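# Put phone on comic book, laptop on stand

## Task

Place the phone so it lies flat with every part of it resting on the comic book. Also place the laptop, shut, on the laptop stand with its top cover facing upward and one of its long edges butted against the stand's lips. When finished, neither gripper may be in contact with the phone or the laptop.

## Robot and tools

Robot: two arms, left_arm and right_arm, each ending in a two-finger gripper. Objects on the table may occasionally get nudged by an outside push. Anything that ends up off the table, or is set down off it and left, means failure. Avoid dropping things, releasing parts that are still moving, slamming, striking hard or pushing very hard. Any arm stop is costly, and a hard hit or squeeze between the two arms (including one gripper closing on the other's fingers) can fail the task.

Frame: all positions, velocities and targets use the scene frame. Its origin sits at table-top height, halfway between the two arms' nominal bases; +z points up, +x points out over the table, and left_arm is on the +y side (arm names do not match image left/right). True bases are offset from nominal; only a BASES line gives calibrated spots. Printed hand poses may be wrong by a few cm, worse at long reach. The gripper's fingers point along its own +z and open/close along its y; end_effector_position is the spot between the pads, about 1 cm short of the tips.

Row format (shared by execute_actions and move): 14 numbers, each in [-1, 1]: dx, dy, dz, rx, ry, rz, opening for left_arm, then the same seven for right_arm. Always send all 14, even for one arm. dx, dy, dz are offsets along scene axes, and rx, ry, rz form one rotation vector about the Hand target's position; 1.0 equals 0.6 m or 180 degrees. These are offsets from the arm's Hand target at the start of the action or move, never absolute poses; repeating one moves further. A translation longer than 1.0 may be shortened along its direction. The opening is absolute: +1 fully open (0.094 m), -1 closed. Sending 0 for a pose number is a real command (stay at Hand target); to leave a gripper unchanged, resend its present opening.

execute_actions: argument actions is a list of actions; each action is a table of up to 15 rows, one row per 1/30 s step, and a short table repeats its last row for the remaining of its 15 steps. Each row counts from the action's start pose, not the prior row. An empty list just returns state and images. Optional cameras: list of names (cam_head_left, cam_head_right), null or ["all"] for all, [] for none; an unknown name invalidates the call.

move: target is one 14-number row or a list of up to 15 rows; every row is an offset from the same starting Hand targets. The grippers travel straight-line paths, finishing together, at least 0.5 s long and cut off at 10 s. speed: m/s, 0.002 to 4.3, default 0.25 (rotation capped at twice that in rad/s), one value or one per target. blend: metres by which corners of a list are rounded, default 0. opening_speed: rate on the -1..+1 scale per second, at least 0.2. blocking=false returns after about 0.5 s while the move continues. Paths do not avoid obstacles or the other arm; faster means more lag, drift and harder contact, and a target placed deep past a contact pushes harder. Keep paths away from an arm's own base (go around it), since that can flip its shoulder posture. Opening changes on later list targets happen only once all arms are at rest there. The result adds a "move:" line: done (within 10 mm and 2 degrees), off_target, moving, held, fault, plus limits such as paced (pose clipped) or held (steps withheld).

wait: seconds from 0 to 10; arms keep their last command and a running move continues. stop: brakes a running move (needs braking room). zoom_image: camera (cam_head_left or cam_head_right) and region [x0, y0, x1, y1] in pixels, at most 504 by 504, on the latest image from that camera (896x504). finished_scene: scene is the number of the scene in progress; it ends that scene irreversibly, so only call it once the goal holds steadily.

Controller behaviour: each step, commanded orientation is clipped to within 40 degrees of the measured one. Hand target is the last commanded (post-clip) pose and the base for the next offsets. Grippers often stop short due to friction and weight (a centimetre or more, any direction), which is not proof of contact; resending zeros re-requests the target, otherwise send the missing distance. Tiny moves may not start. An arm blocked by an object keeps pressing until commanded back past the gripper. Near-straight arms and wrists close to the first joint's axis can swing unexpectedly.

Results: end_effector_position (m) and end_effector_quat_wxyz; Joint positions (last value per arm is opening in metres); Joint velocities, reading "within noise" when idle; Joint torques (include arm weight, have offsets and noise; entries 3 and 4 wrap at ±28 N m); grip_measured on the opening scale, up to about 2.7 mm wide when empty and roughly 3 mm narrower than a firmly held hard part; grip_effort_nm, motor effort (negative closing), not finger force, with its own offset. Tool commands lists present commands. Fingers press at full force once commanded about 0.05 below first-touch reading (more for small, round or soft items); close slowly on fragile items and release by commanding well above grip_measured.

Motor heat: holding loads, stretched arms or pushing at unreachable poses heat motors. MOTOR HOT appears at 85 °C; at 100 °C that arm goes limp and drops (OVER-TEMPERATURE FAULT) for 30 to 60 s or longer, possibly without warning.

Joint ranges (rad): waist -2.880 to 2.880, shoulder 0.000 to 3.142, elbow 0.000 to 3.019 (straight at 2.964), wrist pitch -1.693 to 1.571, wrist yaw -1.571 to 1.571, wrist roll -2.094 to 2.094.

Each tool is called after "Request:" as name([rows], argument=value, ...), one row to a line, values as JSON.

## Session

Request:
execute_actions(actions=[])

Request:
zoom_image(camera="cam_head_left", region=[150, 150, 650, 430])

Request:
zoom_image(camera="cam_head_right", region=[150, 150, 650, 430])

Scene clock: 0.00 s.
left_arm: end_effector_position=(+0.5762, +0.0326, +0.2203) grip_measured=+1.000 grip_effort_nm=n/a end_effector_quat_wxyz=(+0.373, -0.189, +0.872, +0.255) | right_arm: end_effector_position=(+0.2773, -0.6663, +0.2408) grip_measured=+1.000 grip_effort_nm=n/a end_effector_quat_wxyz=(+0.133, +0.606, +0.784, +0.005)
Joint positions: left_arm=[-0.632 1.766 1.516 -1.115 -0.923 -0.928 0.094] | right_arm=[-0.891 1.408 1.311 -1.216 -0.069 0.44 0.094]
Joint velocities: within noise
Joint torques (N m): no reading
Motor temperatures (°C): left_arm=[23 27 33 24 29 23 26] | right_arm=[26 32 33 25 25 23 25]
Heat: left arm: hottest elbow 33 °C; right arm: hottest elbow 33 °C.
Hand target: left_arm +0.5823, +0.0284, +0.2385; +0.386, -0.198, +0.868, +0.242 | right_arm +0.2820, -0.6720, +0.2484; +0.142, +0.605, +0.783, +0.003
Tool commands: left_gripper/opening=+1.0 right_gripper/opening=+1.0

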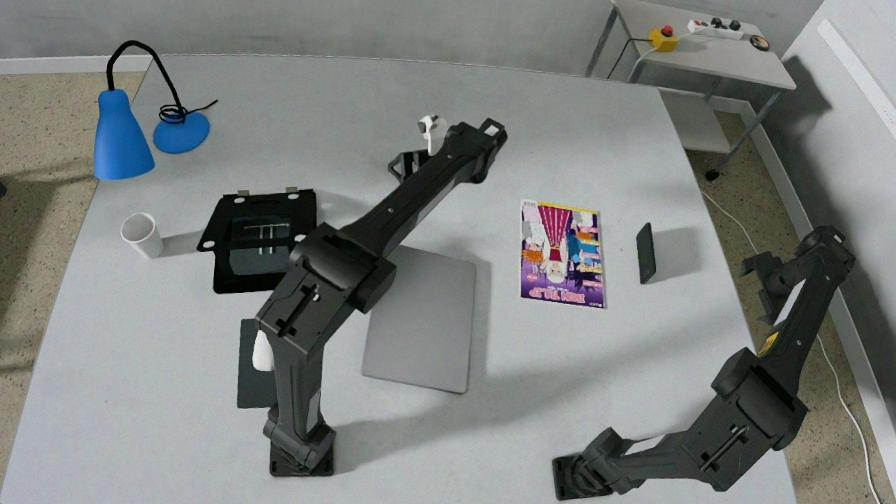

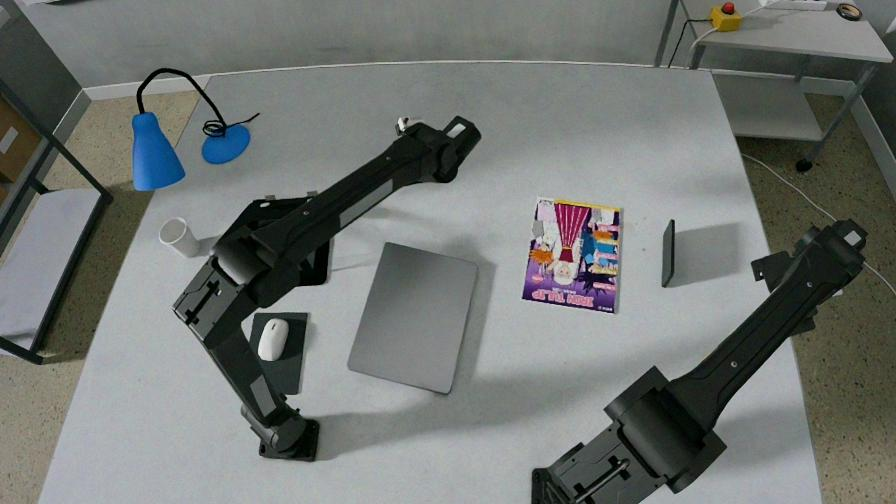

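Scaled by 1.008.

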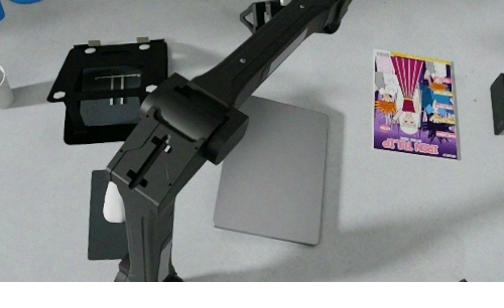

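Scaled by 1.008.

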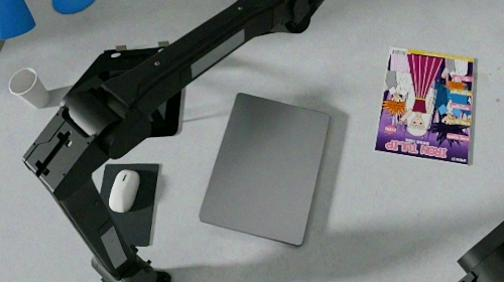

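Request:
zoom_image(camera="cam_head_left", region=[580, 190, 720, 310])

Request:
zoom_image(camera="cam_head_right", region=[610, 190, 750, 310])

Scaled by 3.600.

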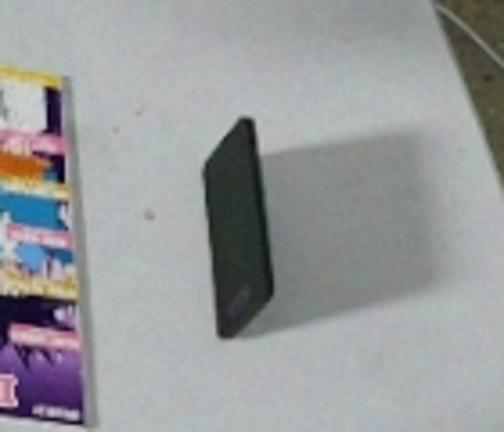

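Scaled by 3.600.

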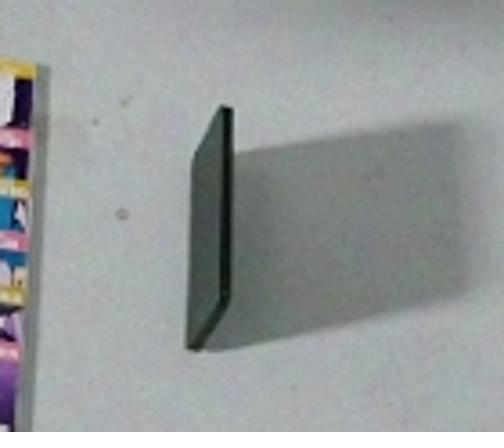

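Request:
move(target=[-0.42,0.57,0.02,-0.44,-0.2046,0.1332,1,0.363,0.178,-0.167,0.004,0.0963,0.3775,1], speed=0.35)

Request:
zoom_image(camera="cam_head_left", region=[580, 170, 720, 310])

Request:
zoom_image(camera="cam_head_right", region=[600, 170, 740, 310])

Scene clock: 18.27 s.
left_arm: end_effector_position=(+0.3316, +0.3660, +0.2561) grip_measured=+1.000 grip_effort_nm=0.007 end_effector_quat_wxyz=(-0.356, +0.608, -0.612, +0.357) | right_arm: end_effector_position=(+0.4827, -0.5605, +0.1453) grip_measured=+1.000 grip_effort_nm=-0.012 end_effector_quat_wxyz=(-0.006, +0.068, +0.998, +0.003)
Joint positions: left_arm=[0.661 0.625 0.565 -0.572 0.592 -1.181 0.094] | right_arm=[-0.461 1.874 1.662 -1.372 -0.001 -0.319 0.094]
Joint velocities: within noise
Joint torques (N m): left_arm=[-0.79 -1.73 10.97 1.57 0.24 0.16] | right_arm=[0.85 -19.9 12.7 -0.16 0.08 0.07]
Motor temperatures (°C): left_arm=[23 28 35 24 30 23 26] | right_arm=[26 33 39 25 25 23 25]
Heat: left arm: hottest elbow 35 °C; right arm: hottest elbow 39 °C.
Hand target: left_arm +0.3303, +0.3704, +0.2505; -0.354, +0.612, -0.612, +0.354 | right_arm +0.4999, -0.5653, +0.1483; +0.000, +0.061, +0.998, +0.000
Off the commanded pose: left_arm 0.007 m, 1 deg | right_arm 0.018 m, 1 deg.
move: off_target (right_arm)

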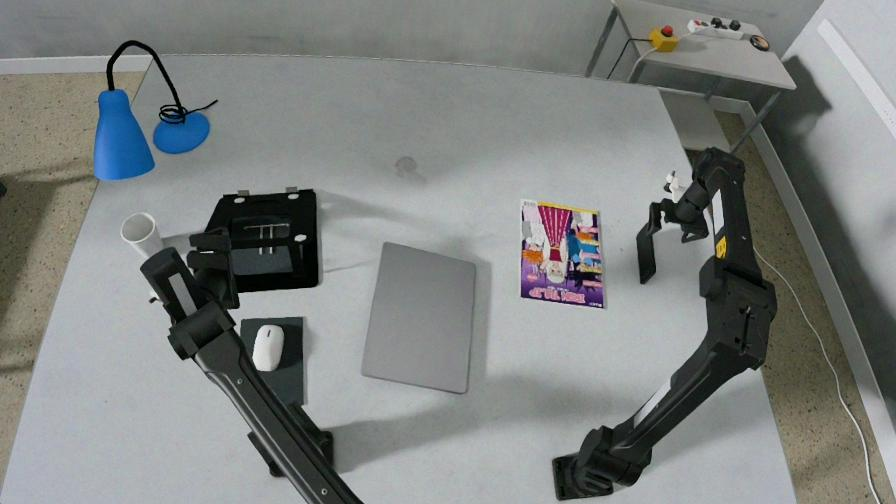

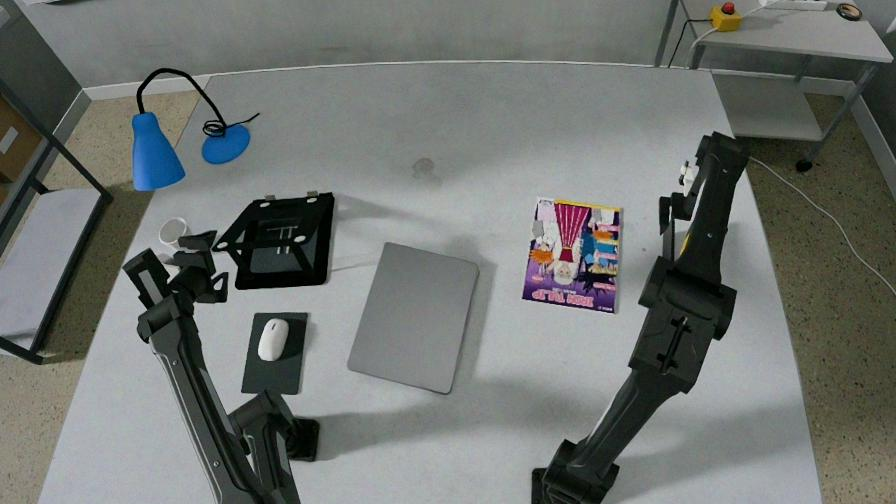

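Scaled by 3.600.

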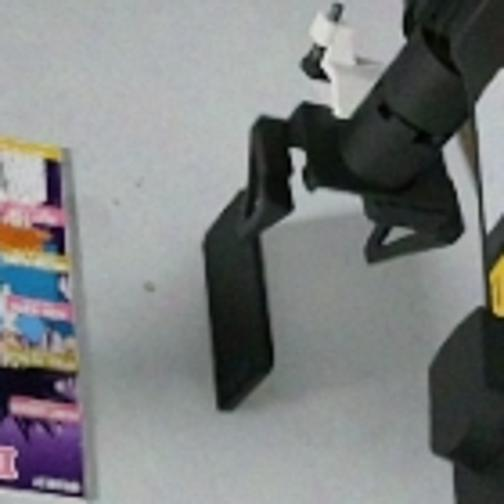

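Scaled by 3.600.

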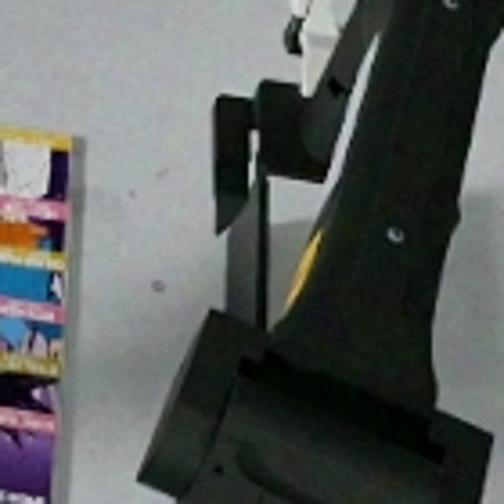

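Request:
move(target=[0,0,0,0,0,0,1,0.0,-0.018,-0.138,0,0,0,1], speed=0.2, cameras=["cam_head_left"])

Request:
zoom_image(camera="cam_head_left", region=[580, 170, 720, 310])

Scene clock: 23.13 s.
left_arm: end_effector_position=(+0.3316, +0.3660, +0.2561) grip_measured=+1.000 grip_effort_nm=0.012 end_effector_quat_wxyz=(-0.356, +0.608, -0.613, +0.357) | right_arm: end_effector_position=(+0.5027, -0.5702, +0.0813) grip_measured=+1.000 grip_effort_nm=-0.017 end_effector_quat_wxyz=(+0.008, +0.060, +0.998, -0.003)
Joint positions: left_arm=[0.661 0.625 0.565 -0.572 0.592 -1.181 0.094] | right_arm=[-0.461 1.959 1.616 -1.211 -0.001 -0.337 0.094]
Joint velocities: within noise
Joint torques (N m): left_arm=[-0.67 -2.26 10.99 1.81 0.25 0.18] | right_arm=[-0.26 -21.6 7.9 0.5 0.07 0.11]
Motor temperatures (°C): left_arm=[23 28 35 24 29 23 26] | right_arm=[26 33 39 25 25 23 25]
Heat: left arm: hottest elbow 35 °C; right arm: hottest elbow 39 °C.
Hand target: left_arm +0.3303, +0.3704, +0.2505; -0.354, +0.612, -0.612, +0.354 | right_arm +0.4999, -0.5761, +0.0655; +0.000, +0.061, +0.998, +0.000
Off the commanded pose: left_arm 0.007 m, 1 deg | right_arm 0.017 m, 1 deg.
move: off_target (right_arm)
Images, in order (width x height): cam_head_left 896x504.

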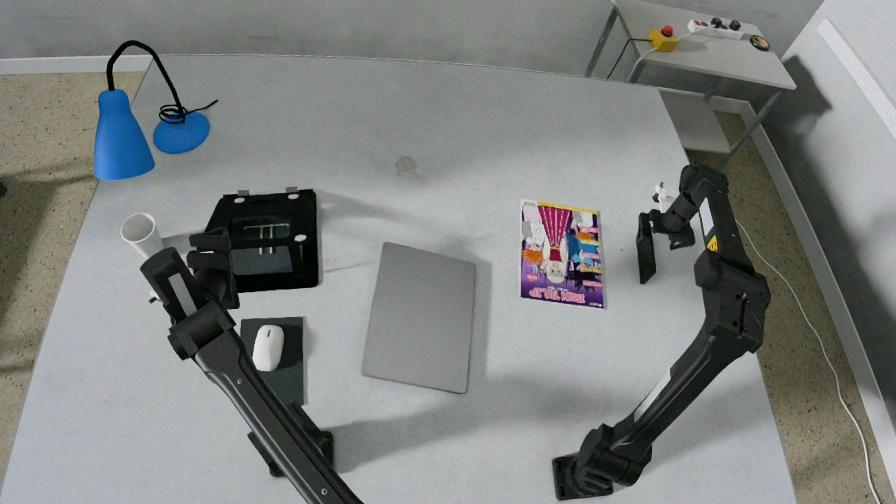

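Scaled by 3.600.

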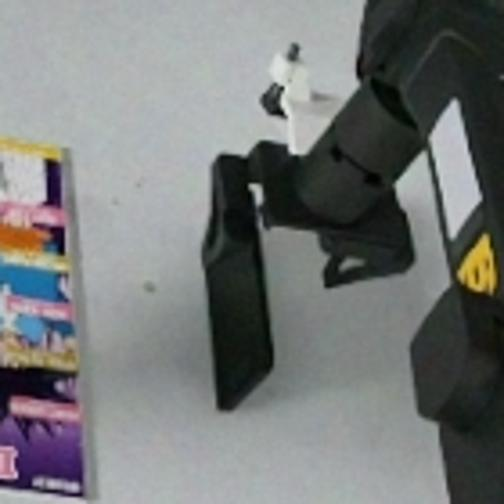

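Request:
move([
  [0,0,0,0,0,0,1,-0.03,0.008,-0.025,0,0,0,1],
], speed=0.15, cameras=["cam_head_left"])

Request:
move(target=[0,0,0,0,0,0,1,0,0,0,0,0,0,-1], opening_speed=0.8, cameras=["cam_head_left"])

Request:
zoom_image(camera="cam_head_left", region=[580, 170, 720, 310])

Scene clock: 26.63 s.
left_arm: end_effector_position=(+0.3316, +0.3660, +0.2561) grip_measured=+1.000 grip_effort_nm=0.012 end_effector_quat_wxyz=(-0.356, +0.608, -0.613, +0.357) | right_arm: end_effector_position=(+0.4872, -0.5656, +0.0535) grip_measured=+1.000 grip_effort_nm=-0.012 end_effector_quat_wxyz=(-0.001, +0.059, +0.998, +0.001)
Joint positions: left_arm=[0.661 0.625 0.565 -0.572 0.592 -1.181 0.094] | right_arm=[-0.466 1.959 1.538 -1.152 -0.001 -0.343 0.094]
Joint velocities: within noise
Joint torques (N m): left_arm=[-0.32 -2.14 11.19 1.74 0.27 0.18] | right_arm=[-0.44 -23 6.78 0.62 0.08 0.1]
Motor temperatures (°C): left_arm=[23 28 35 24 29 23 26] | right_arm=[26 33 38 25 25 23 25]
Heat: left arm: hottest elbow 35 °C; right arm: hottest elbow 38 °C.
Hand target: left_arm +0.3303, +0.3703, +0.2505; -0.354, +0.612, -0.612, +0.354 | right_arm +0.4819, -0.5712, +0.0506; +0.000, +0.061, +0.998, +0.000
Off the commanded pose: left_arm 0.007 m, 1 deg | right_arm 0.008 m, 0 deg.
move: done
Images, in order (width x height): cam_head_left 896x504.

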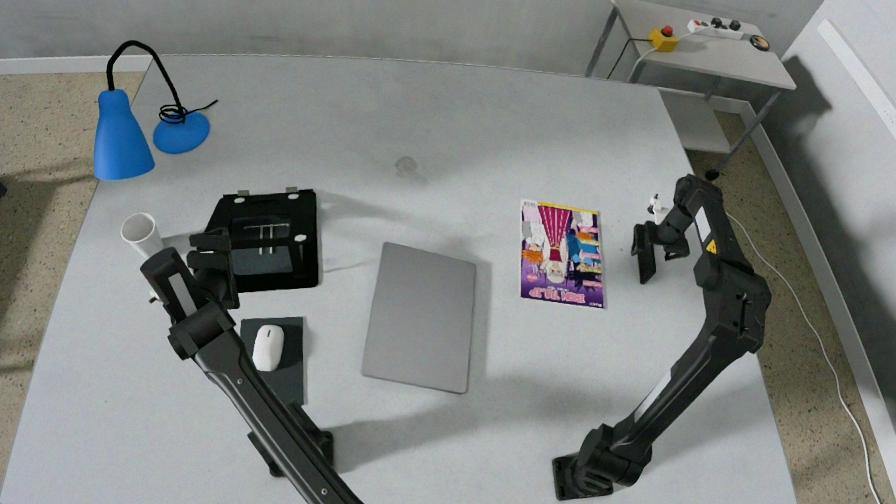

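Scene clock: 29.33 s.
left_arm: end_effector_position=(+0.3316, +0.3660, +0.2561) grip_measured=+1.000 grip_effort_nm=0.007 end_effector_quat_wxyz=(-0.356, +0.608, -0.613, +0.357) | right_arm: end_effector_position=(+0.4874, -0.5657, +0.0535) grip_measured=-0.845 grip_effort_nm=-1.023 end_effector_quat_wxyz=(+0.000, +0.058, +0.998, +0.001)
Joint positions: left_arm=[0.661 0.625 0.565 -0.572 0.592 -1.181 0.094] | right_arm=[-0.466 1.959 1.538 -1.151 -0.001 -0.344 0.007]
Joint velocities: within noise
Joint torques (N m): left_arm=[-0.26 -1.2 10.96 1.72 0.27 0.23] | right_arm=[-0.44 -23.18 7.01 0.5 0.09 0.09]
Motor temperatures (°C): left_arm=[23 28 35 24 29 23 26] | right_arm=[26 34 38 25 25 23 25]
Heat: left arm: hottest elbow 35 °C; right arm: hottest elbow 38 °C.
Hand target: left_arm +0.3303, +0.3703, +0.2505; -0.354, +0.612, -0.612, +0.354 | right_arm +0.4819, -0.5712, +0.0506; +0.000, +0.061, +0.998, +0.000
Off the commanded pose: left_arm 0.007 m, 1 deg | right_arm 0.008 m, 0 deg.
move: done
Images, in order (width x height): cam_head_left 896x504.

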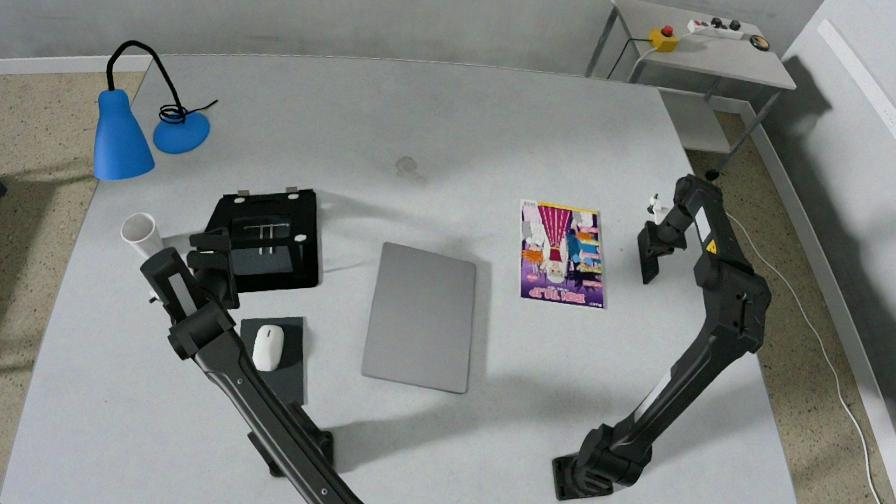

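Scaled by 3.600.

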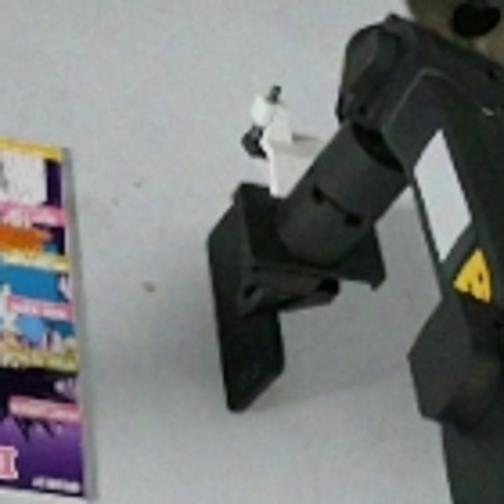

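Request:
move([
  [0,0,0,0,0,0,1,0,0,0,0,0,0,-0.4],
  [0,0,0,0,0,0,1,0.008,0.005,0.048,0,0,0,-1],
], opening_speed=0.6, speed=0.15, cameras=["cam_head_left"])

Scene clock: 37.53 s.
left_arm: end_effector_position=(+0.3316, +0.3660, +0.2561) grip_measured=+1.000 grip_effort_nm=0.012 end_effector_quat_wxyz=(-0.356, +0.608, -0.613, +0.357) | right_arm: end_effector_position=(+0.4777, -0.5613, +0.0609) grip_measured=-0.846 grip_effort_nm=-1.028 end_effector_quat_wxyz=(-0.017, +0.058, +0.998, +0.006)
Joint positions: left_arm=[0.661 0.625 0.565 -0.572 0.592 -1.18 0.094] | right_arm=[-0.466 1.946 1.538 -1.198 0.001 -0.344 0.007]
Joint velocities: within noise
Joint torques (N m): left_arm=[0.03 -1.55 11.03 1.63 0.3 0.19] | right_arm=[0.15 -23.82 10.25 -0.27 0 0.17]
Motor temperatures (°C): left_arm=[23 27 36 24 29 23 26] | right_arm=[26 35 38 25 25 23 25]
Heat: left arm: hottest elbow 36 °C; right arm: hottest elbow 38 °C.
Hand target: left_arm +0.3303, +0.3703, +0.2505; -0.354, +0.612, -0.612, +0.354 | right_arm +0.4867, -0.5681, +0.0793; +0.000, +0.061, +0.998, +0.000
Off the commanded pose: left_arm 0.007 m, 1 deg | right_arm 0.022 m, 2 deg.
move: off_target (right_arm); target 2's new opening was sent with right_arm's hand 0.022 m and 2 deg from that target
Images, in order (width x height): cam_head_left 896x504.

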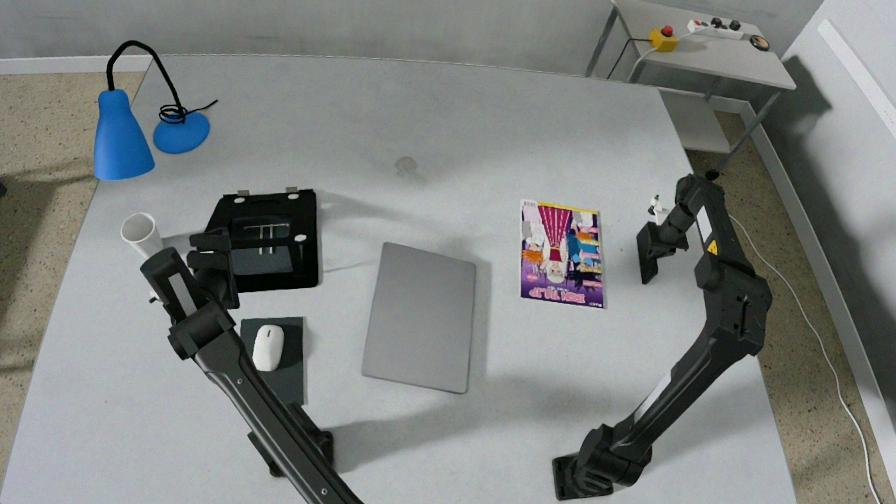

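Request:
move([
  [0,0,0,0,0,0,1,0,0,0.22,0,0,0,-1],
  [0,0,0,0,0,0,1,0.005,0.39,0.2,-0.2737,-0.0811,0.244,-1],
], speed=0.3, blend=[0.03,0])

Request:
zoom_image(camera="cam_head_right", region=[500, 160, 660, 320])

Request:
zoom_image(camera="cam_head_left", region=[500, 160, 660, 320])

Scene clock: 53.13 s.
left_arm: end_effector_position=(+0.3316, +0.3660, +0.2561) grip_measured=+1.000 grip_effort_nm=0.012 end_effector_quat_wxyz=(-0.356, +0.608, -0.613, +0.357) | right_arm: end_effector_position=(+0.4903, -0.3361, +0.1868) grip_measured=-0.847 grip_effort_nm=-1.043 end_effector_quat_wxyz=(+0.127, -0.315, +0.855, -0.392)
Joint positions: left_arm=[0.661 0.625 0.565 -0.572 0.592 -1.18 0.094] | right_arm=[0.164 1.488 1.09 -0.676 0.721 -0.726 0.007]
Joint velocities: within noise
Joint torques (N m): left_arm=[-0.09 -1.49 10.97 1.74 0.23 0.17] | right_arm=[0.73 -18.02 8.24 1.59 0.6 0.19]
Motor temperatures (°C): left_arm=[23 27 36 24 29 24 26] | right_arm=[26 38 38 25 25 23 26]
Heat: left arm: hottest elbow 36 °C; right arm: hottest shoulder 38 °C.
Hand target: left_arm +0.3303, +0.3703, +0.2505; -0.354, +0.612, -0.612, +0.354 | right_arm +0.4898, -0.3342, +0.1994; +0.144, -0.310, +0.851, -0.398
Off the commanded pose: left_arm 0.007 m, 1 deg | right_arm 0.013 m, 2 deg.
move: off_target (right_arm)

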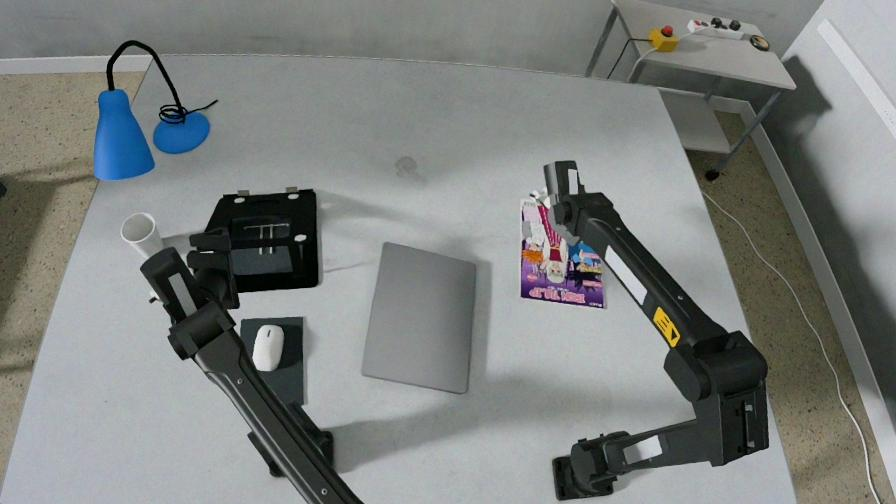

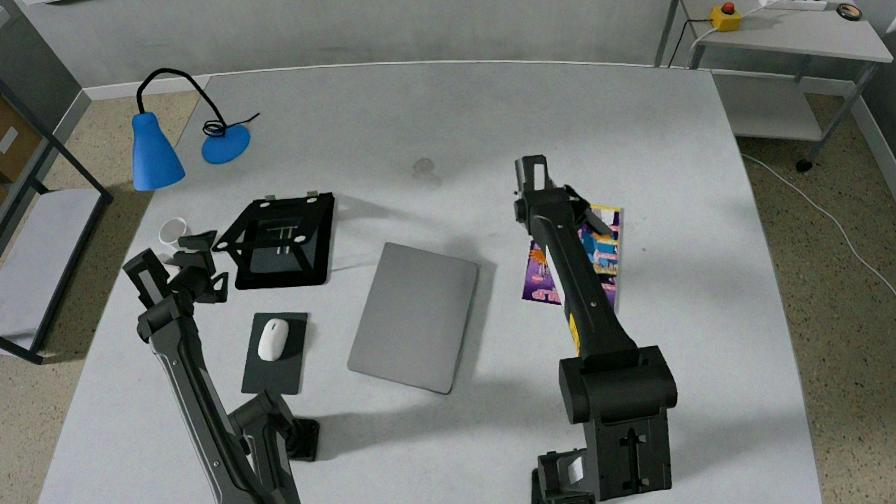

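Scaled by 3.150.

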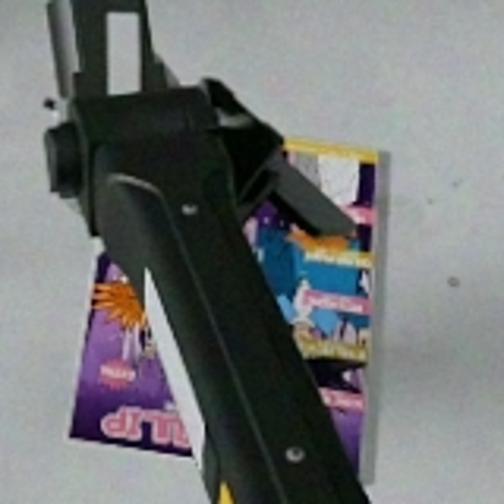

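Scaled by 3.150.

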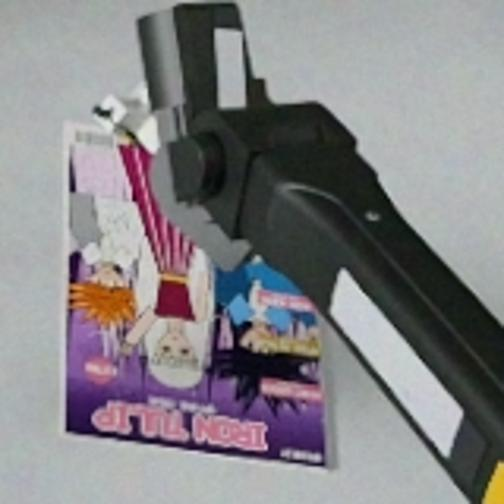

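Descend as in scene 1.

Request:
move(target=[0,0,0,0,0,0,1,0.0,0.006,-0.21,0,0,0,-1], speed=0.2)

Request:
zoom_image(camera="cam_head_right", region=[500, 180, 640, 320])

Request:
zoom_image(camera="cam_head_left", region=[500, 180, 640, 320])

Scene clock: 57.93 s.
left_arm: end_effector_position=(+0.3316, +0.3660, +0.2561) grip_measured=+1.000 grip_effort_nm=0.012 end_effector_quat_wxyz=(-0.356, +0.608, -0.613, +0.357) | right_arm: end_effector_position=(+0.4859, -0.3360, +0.0730) grip_measured=-0.847 grip_effort_nm=-1.043 end_effector_quat_wxyz=(+0.135, -0.312, +0.854, -0.395)
Joint positions: left_arm=[0.661 0.625 0.565 -0.572 0.592 -1.18 0.094] | right_arm=[0.167 1.644 0.917 -0.329 0.725 -0.727 0.007]
Joint velocities: within noise
Joint torques (N m): left_arm=[-0.26 -2.14 10.99 1.54 0.28 0.14] | right_arm=[1.2 -15.97 7.39 1.61 0.59 0.25]
Motor temperatures (°C): left_arm=[23 27 36 24 29 24 26] | right_arm=[26 38 39 25 25 23 26]
Heat: left arm: hottest elbow 36 °C; right arm: hottest elbow 39 °C.
Hand target: left_arm +0.3303, +0.3703, +0.2505; -0.354, +0.612, -0.612, +0.354 | right_arm +0.4897, -0.3306, +0.0732; +0.144, -0.310, +0.851, -0.398
Off the commanded pose: left_arm 0.007 m, 1 deg | right_arm 0.007 m, 1 deg.
move: done

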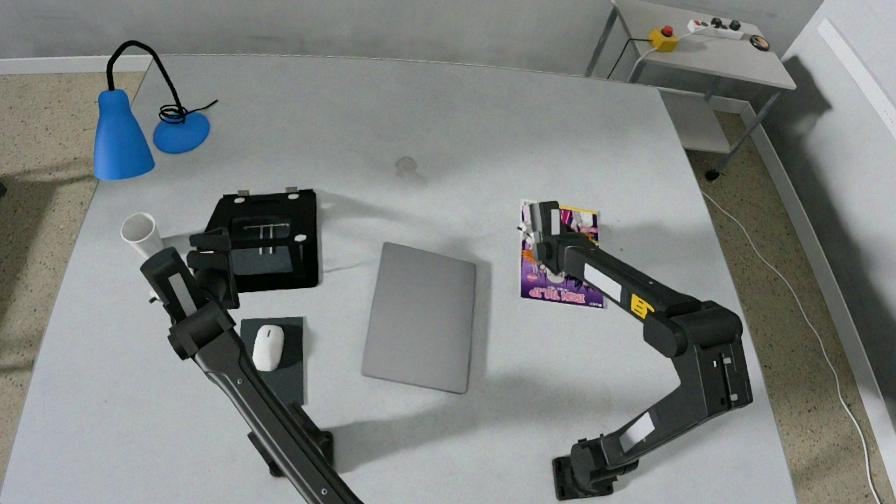

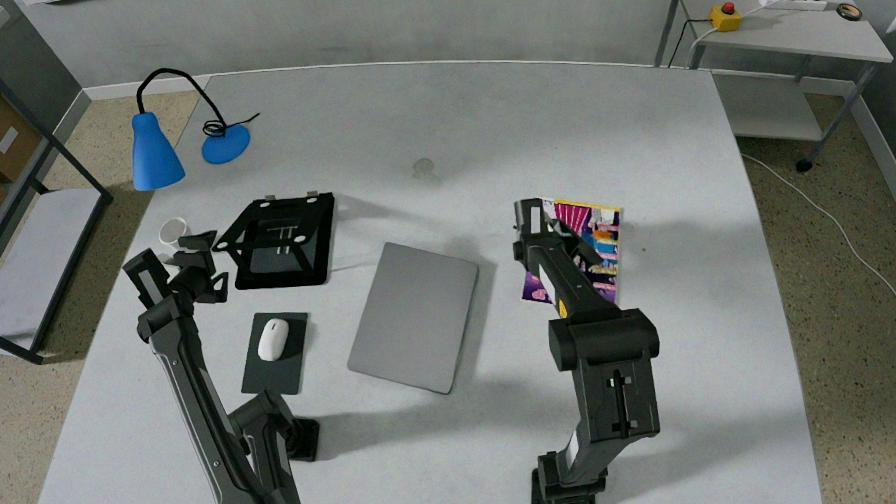

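Scaled by 3.600.

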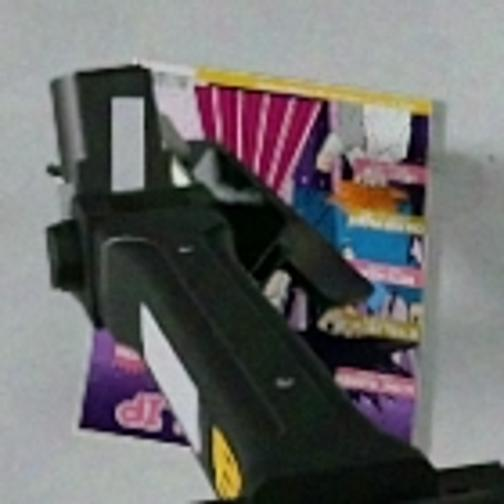

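Scaled by 3.600.

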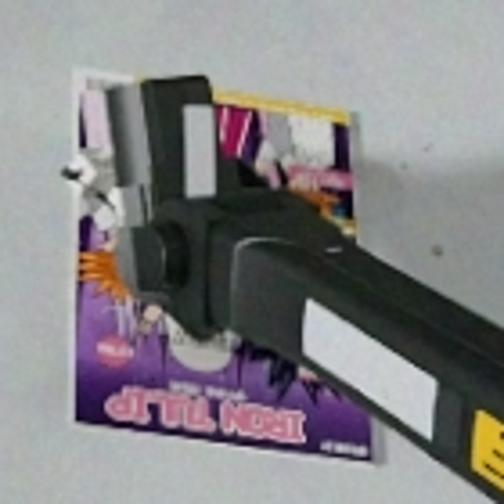

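Request:
move(target=[0,0,0,0,0,0,1,0.0,0,-0.028,0,0,0,-1], speed=0.08, cameras=[])

Request:
move(target=[0,0,0,0,0,0,1,0,0,-0.012,0,0,0,-1], speed=0.05, cameras=[])

Request:
move(target=[0,0,0,0,0,0,1,0,0,-0.012,0,0,0,-1], speed=0.05, cameras=[])

Scene clock: 62.40 s.
left_arm: end_effector_position=(+0.3316, +0.3660, +0.2561) grip_measured=+1.000 grip_effort_nm=0.012 end_effector_quat_wxyz=(-0.356, +0.608, -0.613, +0.357) | right_arm: end_effector_position=(+0.4891, -0.3355, +0.0635) grip_measured=-0.847 grip_effort_nm=-1.038 end_effector_quat_wxyz=(+0.142, -0.308, +0.853, -0.396)
Joint positions: left_arm=[0.661 0.625 0.565 -0.572 0.592 -1.18 0.094] | right_arm=[0.167 1.667 0.909 -0.282 0.725 -0.727 0.007]
Joint velocities: within noise
Joint torques (N m): left_arm=[-0.73 -1.44 11 1.58 0.25 0.17] | right_arm=[1.14 -14.92 6.6 1.63 0.59 0.25]
Motor temperatures (°C): left_arm=[23 27 36 24 29 24 26] | right_arm=[26 37 39 25 25 23 26]
Heat: left arm: hottest elbow 36 °C; right arm: hottest elbow 39 °C.
Hand target: left_arm +0.3303, +0.3703, +0.2505; -0.354, +0.612, -0.612, +0.354 | right_arm +0.4898, -0.3306, +0.0566; +0.144, -0.310, +0.851, -0.398
Off the commanded pose: left_arm 0.007 m, 1 deg | right_arm 0.009 m, 0 deg.
move: done
No camera images: "cameras" was empty.

Scene clock: 63.23 s.
left_arm: end_effector_position=(+0.3316, +0.3660, +0.2561) grip_measured=+1.000 grip_effort_nm=0.007 end_effector_quat_wxyz=(-0.356, +0.608, -0.613, +0.357) | right_arm: end_effector_position=(+0.4916, -0.3350, +0.0593) grip_measured=-0.847 grip_effort_nm=-1.033 end_effector_quat_wxyz=(+0.145, -0.307, +0.853, -0.397)
Joint positions: left_arm=[0.661 0.625 0.565 -0.572 0.592 -1.18 0.094] | right_arm=[0.167 1.68 0.909 -0.262 0.725 -0.727 0.007]
Joint velocities: within noise
Joint torques (N m): left_arm=[-0.09 -2.26 11.12 1.66 0.24 0.16] | right_arm=[1.14 -15.33 6.2 1.58 0.58 0.24]
Motor temperatures (°C): left_arm=[23 27 36 24 29 24 26] | right_arm=[26 37 39 25 25 23 26]
Heat: left arm: hottest elbow 36 °C; right arm: hottest elbow 39 °C.
Hand target: left_arm +0.3303, +0.3703, +0.2505; -0.354, +0.612, -0.612, +0.354 | right_arm +0.4898, -0.3306, +0.0495; +0.144, -0.310, +0.851, -0.398
Off the commanded pose: left_arm 0.007 m, 1 deg | right_arm 0.011 m, 0 deg.
move: off_target (right_arm)
No camera images: "cameras" was empty.

Scene clock: 64.17 s.
left_arm: end_effector_position=(+0.3316, +0.3660, +0.2561) grip_measured=+1.000 grip_effort_nm=0.012 end_effector_quat_wxyz=(-0.356, +0.608, -0.613, +0.357) | right_arm: end_effector_position=(+0.4898, -0.3354, +0.0499) grip_measured=-0.847 grip_effort_nm=-1.043 end_effector_quat_wxyz=(+0.143, -0.308, +0.853, -0.396)
Joint positions: left_arm=[0.661 0.625 0.565 -0.572 0.592 -1.18 0.094] | right_arm=[0.167 1.696 0.9 -0.241 0.725 -0.727 0.007]
Joint velocities: within noise
Joint torques (N m): left_arm=[-0.26 -1.9 10.97 1.7 0.23 0.21] | right_arm=[1.08 -15.38 6.39 1.65 0.59 0.25]
Motor temperatures (°C): left_arm=[23 27 36 24 29 24 26] | right_arm=[26 37 39 25 25 23 26]
Heat: left arm: hottest elbow 36 °C; right arm: hottest elbow 39 °C.
Hand target: left_arm +0.3303, +0.3703, +0.2505; -0.354, +0.612, -0.612, +0.354 | right_arm +0.4896, -0.3306, +0.0421; +0.144, -0.310, +0.851, -0.398
Off the commanded pose: left_arm 0.007 m, 1 deg | right_arm 0.009 m, 0 deg.
move: done
No camera images: "cameras" was empty.

Request:
move(target=[0,0,0,0,0,0,1,0,0,-0.009,0,0,0,-1], speed=0.05, cameras=["cam_head_left","cam_head_right"])

Request:
zoom_image(camera="cam_head_right", region=[500, 180, 640, 320])

Scene clock: 67.63 s.
left_arm: end_effector_position=(+0.3316, +0.3660, +0.2561) grip_measured=+1.000 grip_effort_nm=0.007 end_effector_quat_wxyz=(-0.356, +0.608, -0.613, +0.357) | right_arm: end_effector_position=(+0.4918, -0.3353, +0.0484) grip_measured=-0.847 grip_effort_nm=-1.038 end_effector_quat_wxyz=(+0.146, -0.306, +0.853, -0.398)
Joint positions: left_arm=[0.661 0.625 0.565 -0.572 0.592 -1.18 0.094] | right_arm=[0.167 1.703 0.9 -0.226 0.727 -0.727 0.007]
Joint velocities: within noise
Joint torques (N m): left_arm=[0.44 -1.38 11.02 1.57 0.24 0.18] | right_arm=[1.26 -15.03 6.12 1.68 0.53 0.24]
Motor temperatures (°C): left_arm=[23 27 36 24 29 24 26] | right_arm=[26 37 39 25 25 23 26]
Heat: left arm: hottest elbow 36 °C; right arm: hottest elbow 39 °C.
Hand target: left_arm +0.3303, +0.3703, +0.2505; -0.354, +0.612, -0.612, +0.354 | right_arm +0.4897, -0.3306, +0.0366; +0.144, -0.310, +0.851, -0.398
Off the commanded pose: left_arm 0.007 m, 1 deg | right_arm 0.013 m, 1 deg.
move: off_target (right_arm)

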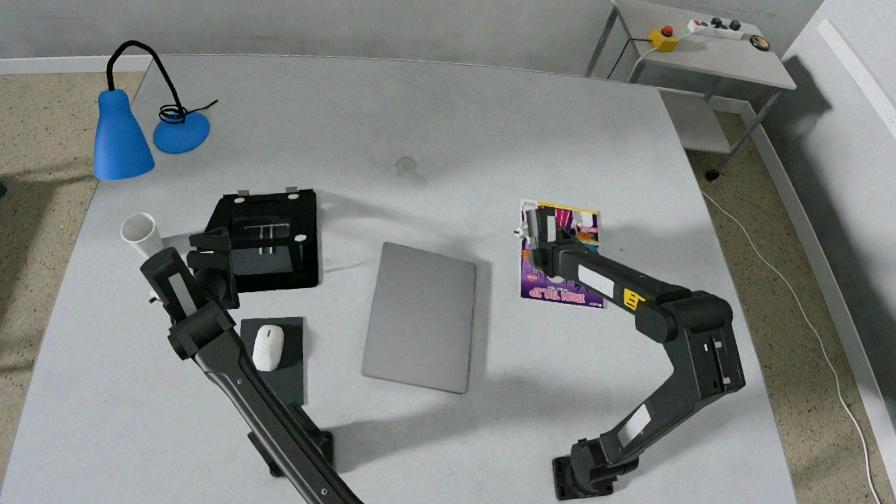

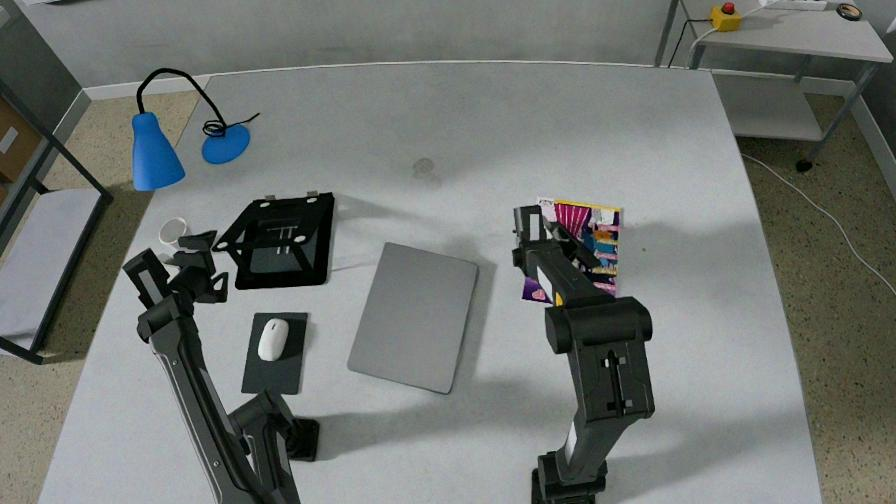

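Scaled by 3.600.

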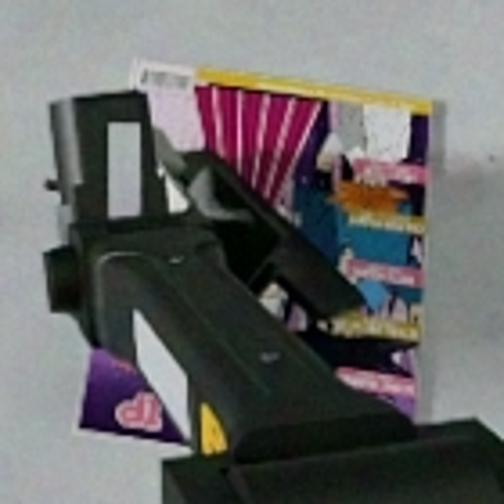

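Request:
move([
  [0,0,0,0,0,0,1,0,0,0,0,0,0,-0.6],
  [0,0,0,0,0,0,1,-0.018,0.03,0.049,0,0,0,-0.6],
  [0,0,0,0,0,0,1,-0.026,0.039,0.062,0,0,0,-0.6],
], speed=[0.1,0.1,0.1], opening_speed=0.3, cameras=["cam_head_right","cam_head_left"])

Request:
zoom_image(camera="cam_head_right", region=[500, 180, 640, 320])

Scene clock: 75.37 s.
left_arm: end_effector_position=(+0.3316, +0.3660, +0.2561) grip_measured=+1.000 grip_effort_nm=0.012 end_effector_quat_wxyz=(-0.356, +0.608, -0.613, +0.357) | right_arm: end_effector_position=(+0.4758, -0.3123, +0.0718) grip_measured=-0.601 grip_effort_nm=0.061 end_effector_quat_wxyz=(+0.143, -0.308, +0.852, -0.399)
Joint positions: left_arm=[0.661 0.625 0.565 -0.572 0.592 -1.18 0.094] | right_arm=[0.226 1.636 0.9 -0.346 0.759 -0.66 0.019]
Joint velocities: within noise
Joint torques (N m): left_arm=[-0.85 -1.2 11.02 1.66 0.26 0.21] | right_arm=[1.2 -16.73 7.08 0.5 0.46 0.28]
Motor temperatures (°C): left_arm=[23 27 36 24 29 24 26] | right_arm=[26 37 38 25 25 23 26]
Heat: left arm: hottest elbow 36 °C; right arm: hottest elbow 38 °C.
Hand target: left_arm +0.3303, +0.3703, +0.2505; -0.354, +0.612, -0.612, +0.354 | right_arm +0.4740, -0.3072, +0.0739; +0.144, -0.310, +0.851, -0.398
Off the commanded pose: left_arm 0.007 m, 1 deg | right_arm 0.006 m, 0 deg.
move: done

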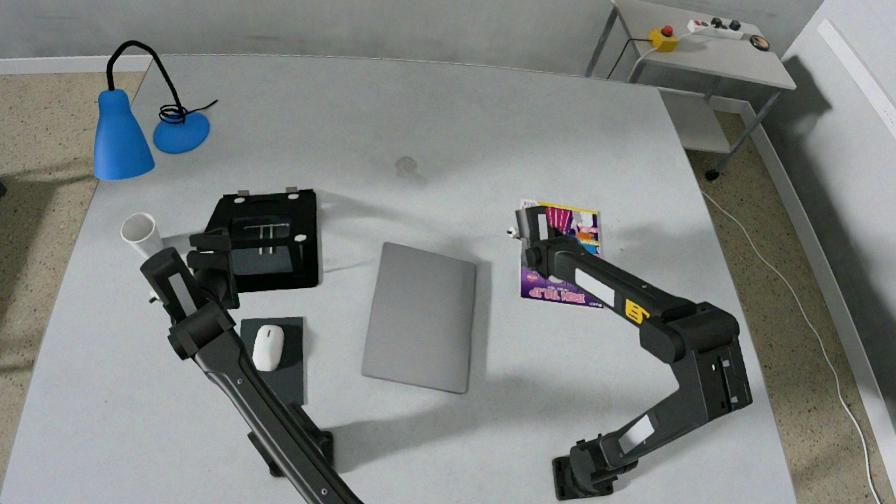

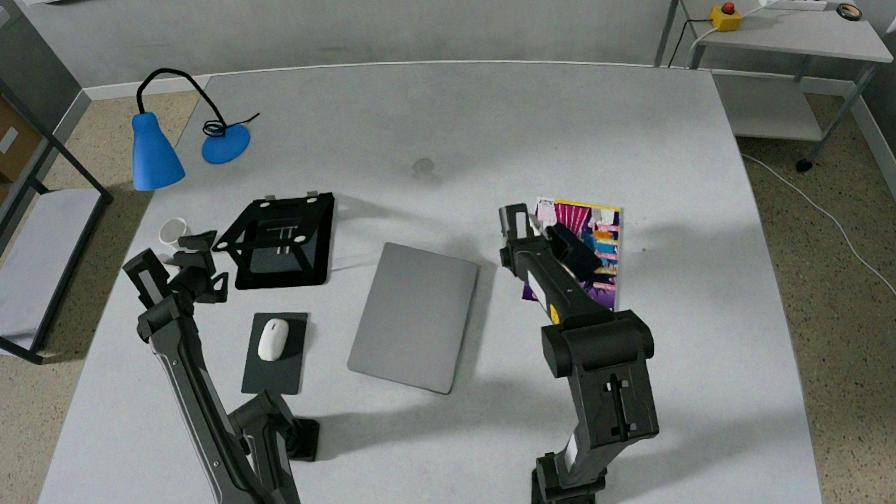

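Scaled by 3.600.

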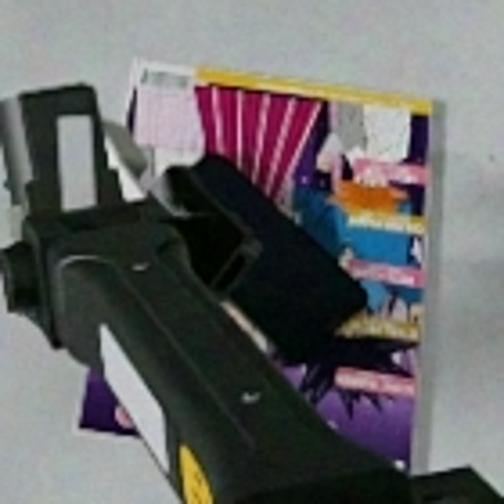

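Request:
move([
  [0,0,0,0,0,0,-1,-0.02,0.024,0.05,0,0,0,-0.6],
  [0.2,-0.39,-0.13,0,0.3333,0,-1,-0.22,-0.15,0.3,0,0,0,-0.6],
  [0.2,-0.39,-0.33,0,0.3333,0,-1,-0.22,-0.2,0.3,0.2128,0.1786,0,-0.6],
], speed=[0.15,0.35,0.25], blend=[0.01,0.02,0])

Request:
zoom_image(camera="cam_head_left", region=[330, 190, 530, 410])

Request:
zoom_image(camera="cam_head_right", region=[330, 190, 530, 410])

Request:
zoom_image(camera="cam_head_left", region=[500, 180, 640, 320])

Scene clock: 97.23 s.
left_arm: end_effector_position=(+0.4632, +0.1392, +0.0785) grip_measured=-0.981 grip_effort_nm=-0.999 end_effector_quat_wxyz=(-0.020, +0.707, -0.707, +0.021) | right_arm: end_effector_position=(+0.3272, -0.4185, +0.2391) grip_measured=-0.601 grip_effort_nm=0.056 end_effector_quat_wxyz=(-0.011, -0.344, +0.939, +0.006)
Joint positions: left_arm=[-0.267 1.587 1.084 -1.011 -0.011 -1.809 0.001] | right_arm=[-0.3 1.331 1.253 -1.519 0.004 -0.996 0.019]
Joint velocities: within noise
Joint torques (N m): left_arm=[-2.02 -11.46 6.17 0.69 0.26 -0.1] | right_arm=[-0.32 -10.46 12.85 -0.43 -0.09 0.08]
Motor temperatures (°C): left_arm=[23 27 37 24 29 24 27] | right_arm=[26 36 39 25 25 23 26]
Heat: left arm: hottest elbow 37 °C; right arm: hottest elbow 39 °C.
Hand target: left_arm +0.4504, +0.1364, +0.0525; -0.001, +0.707, -0.707, +0.000 | right_arm +0.3421, -0.4272, +0.2539; +0.000, -0.343, +0.939, -0.001
Off the commanded pose: left_arm 0.029 m, 3 deg | right_arm 0.023 m, 1 deg.
move: off_target (left_arm, right_arm); blend cut to 0 m at target 1

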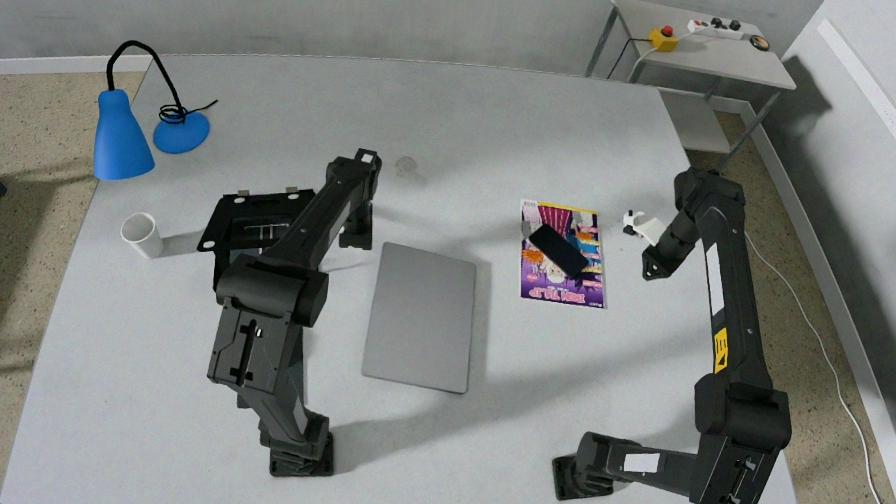

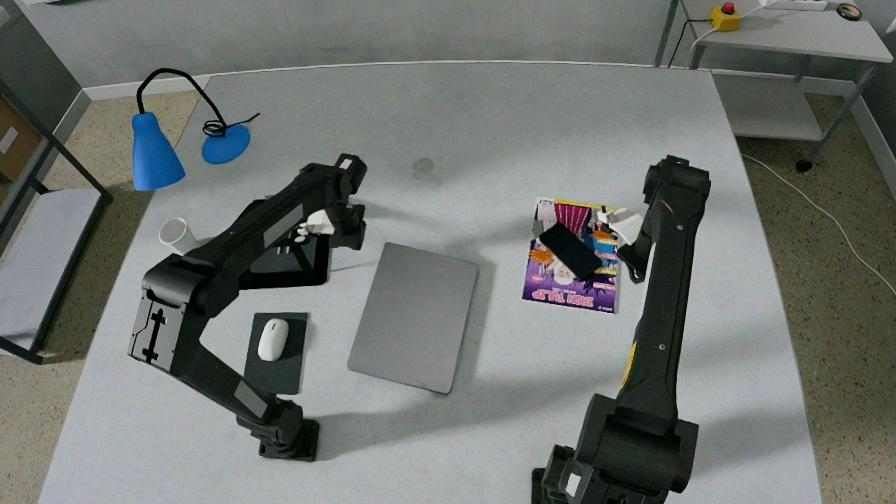

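Scaled by 2.291.

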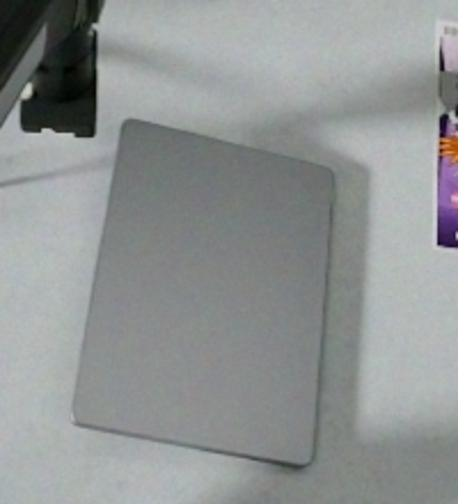

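Scaled by 2.291.

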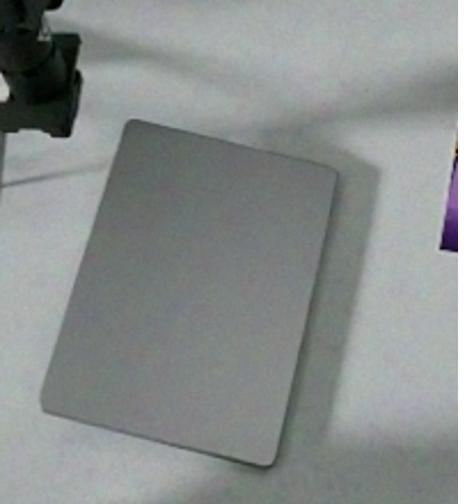

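Scaled by 3.600.

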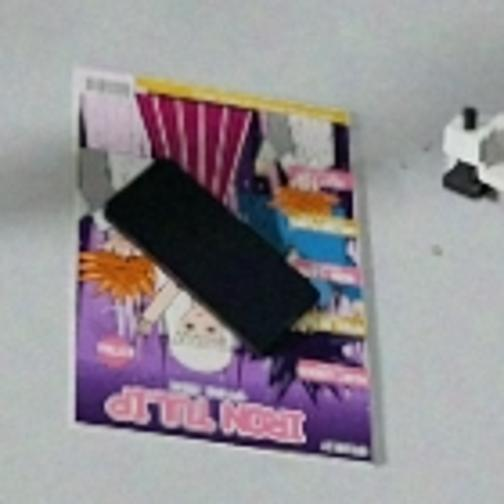

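Request:
move(target=[-0.02,0,-0.055,0,0,0,-1,0,0,0,0,0,0,-0.6], speed=0.15, cameras=[])

Scene clock: 99.73 s.
left_arm: end_effector_position=(+0.4731, +0.1400, +0.0695) grip_measured=-0.981 grip_effort_nm=-1.004 end_effector_quat_wxyz=(-0.047, +0.698, -0.713, +0.043) | right_arm: end_effector_position=(+0.3271, -0.4184, +0.2391) grip_measured=-0.601 grip_effort_nm=0.056 end_effector_quat_wxyz=(-0.011, -0.344, +0.939, +0.006)
Joint positions: left_arm=[-0.269 1.585 1.05 -0.912 -0.035 -1.787 0.001] | right_arm=[-0.3 1.331 1.253 -1.519 0.004 -0.997 0.019]
Joint velocities: within noise
Joint torques (N m): left_arm=[-2.84 -9.88 2.97 0.38 1.06 -0.42] | right_arm=[-0.32 -10.64 13.01 -0.27 -0.09 0.08]
Motor temperatures (°C): left_arm=[23 27 37 24 29 24 27] | right_arm=[26 36 40 25 25 23 26]
Heat: left arm: hottest elbow 37 °C; right arm: hottest elbow 40 °C.
Hand target: left_arm +0.4384, +0.1363, +0.0195; -0.001, +0.707, -0.707, +0.000 | right_arm +0.3421, -0.4271, +0.2539; +0.000, -0.343, +0.939, -0.001
Off the commanded pose: left_arm 0.061 m, 7 deg | right_arm 0.023 m, 2 deg.
move: off_target (left_arm, right_arm)
No camera images: "cameras" was empty.


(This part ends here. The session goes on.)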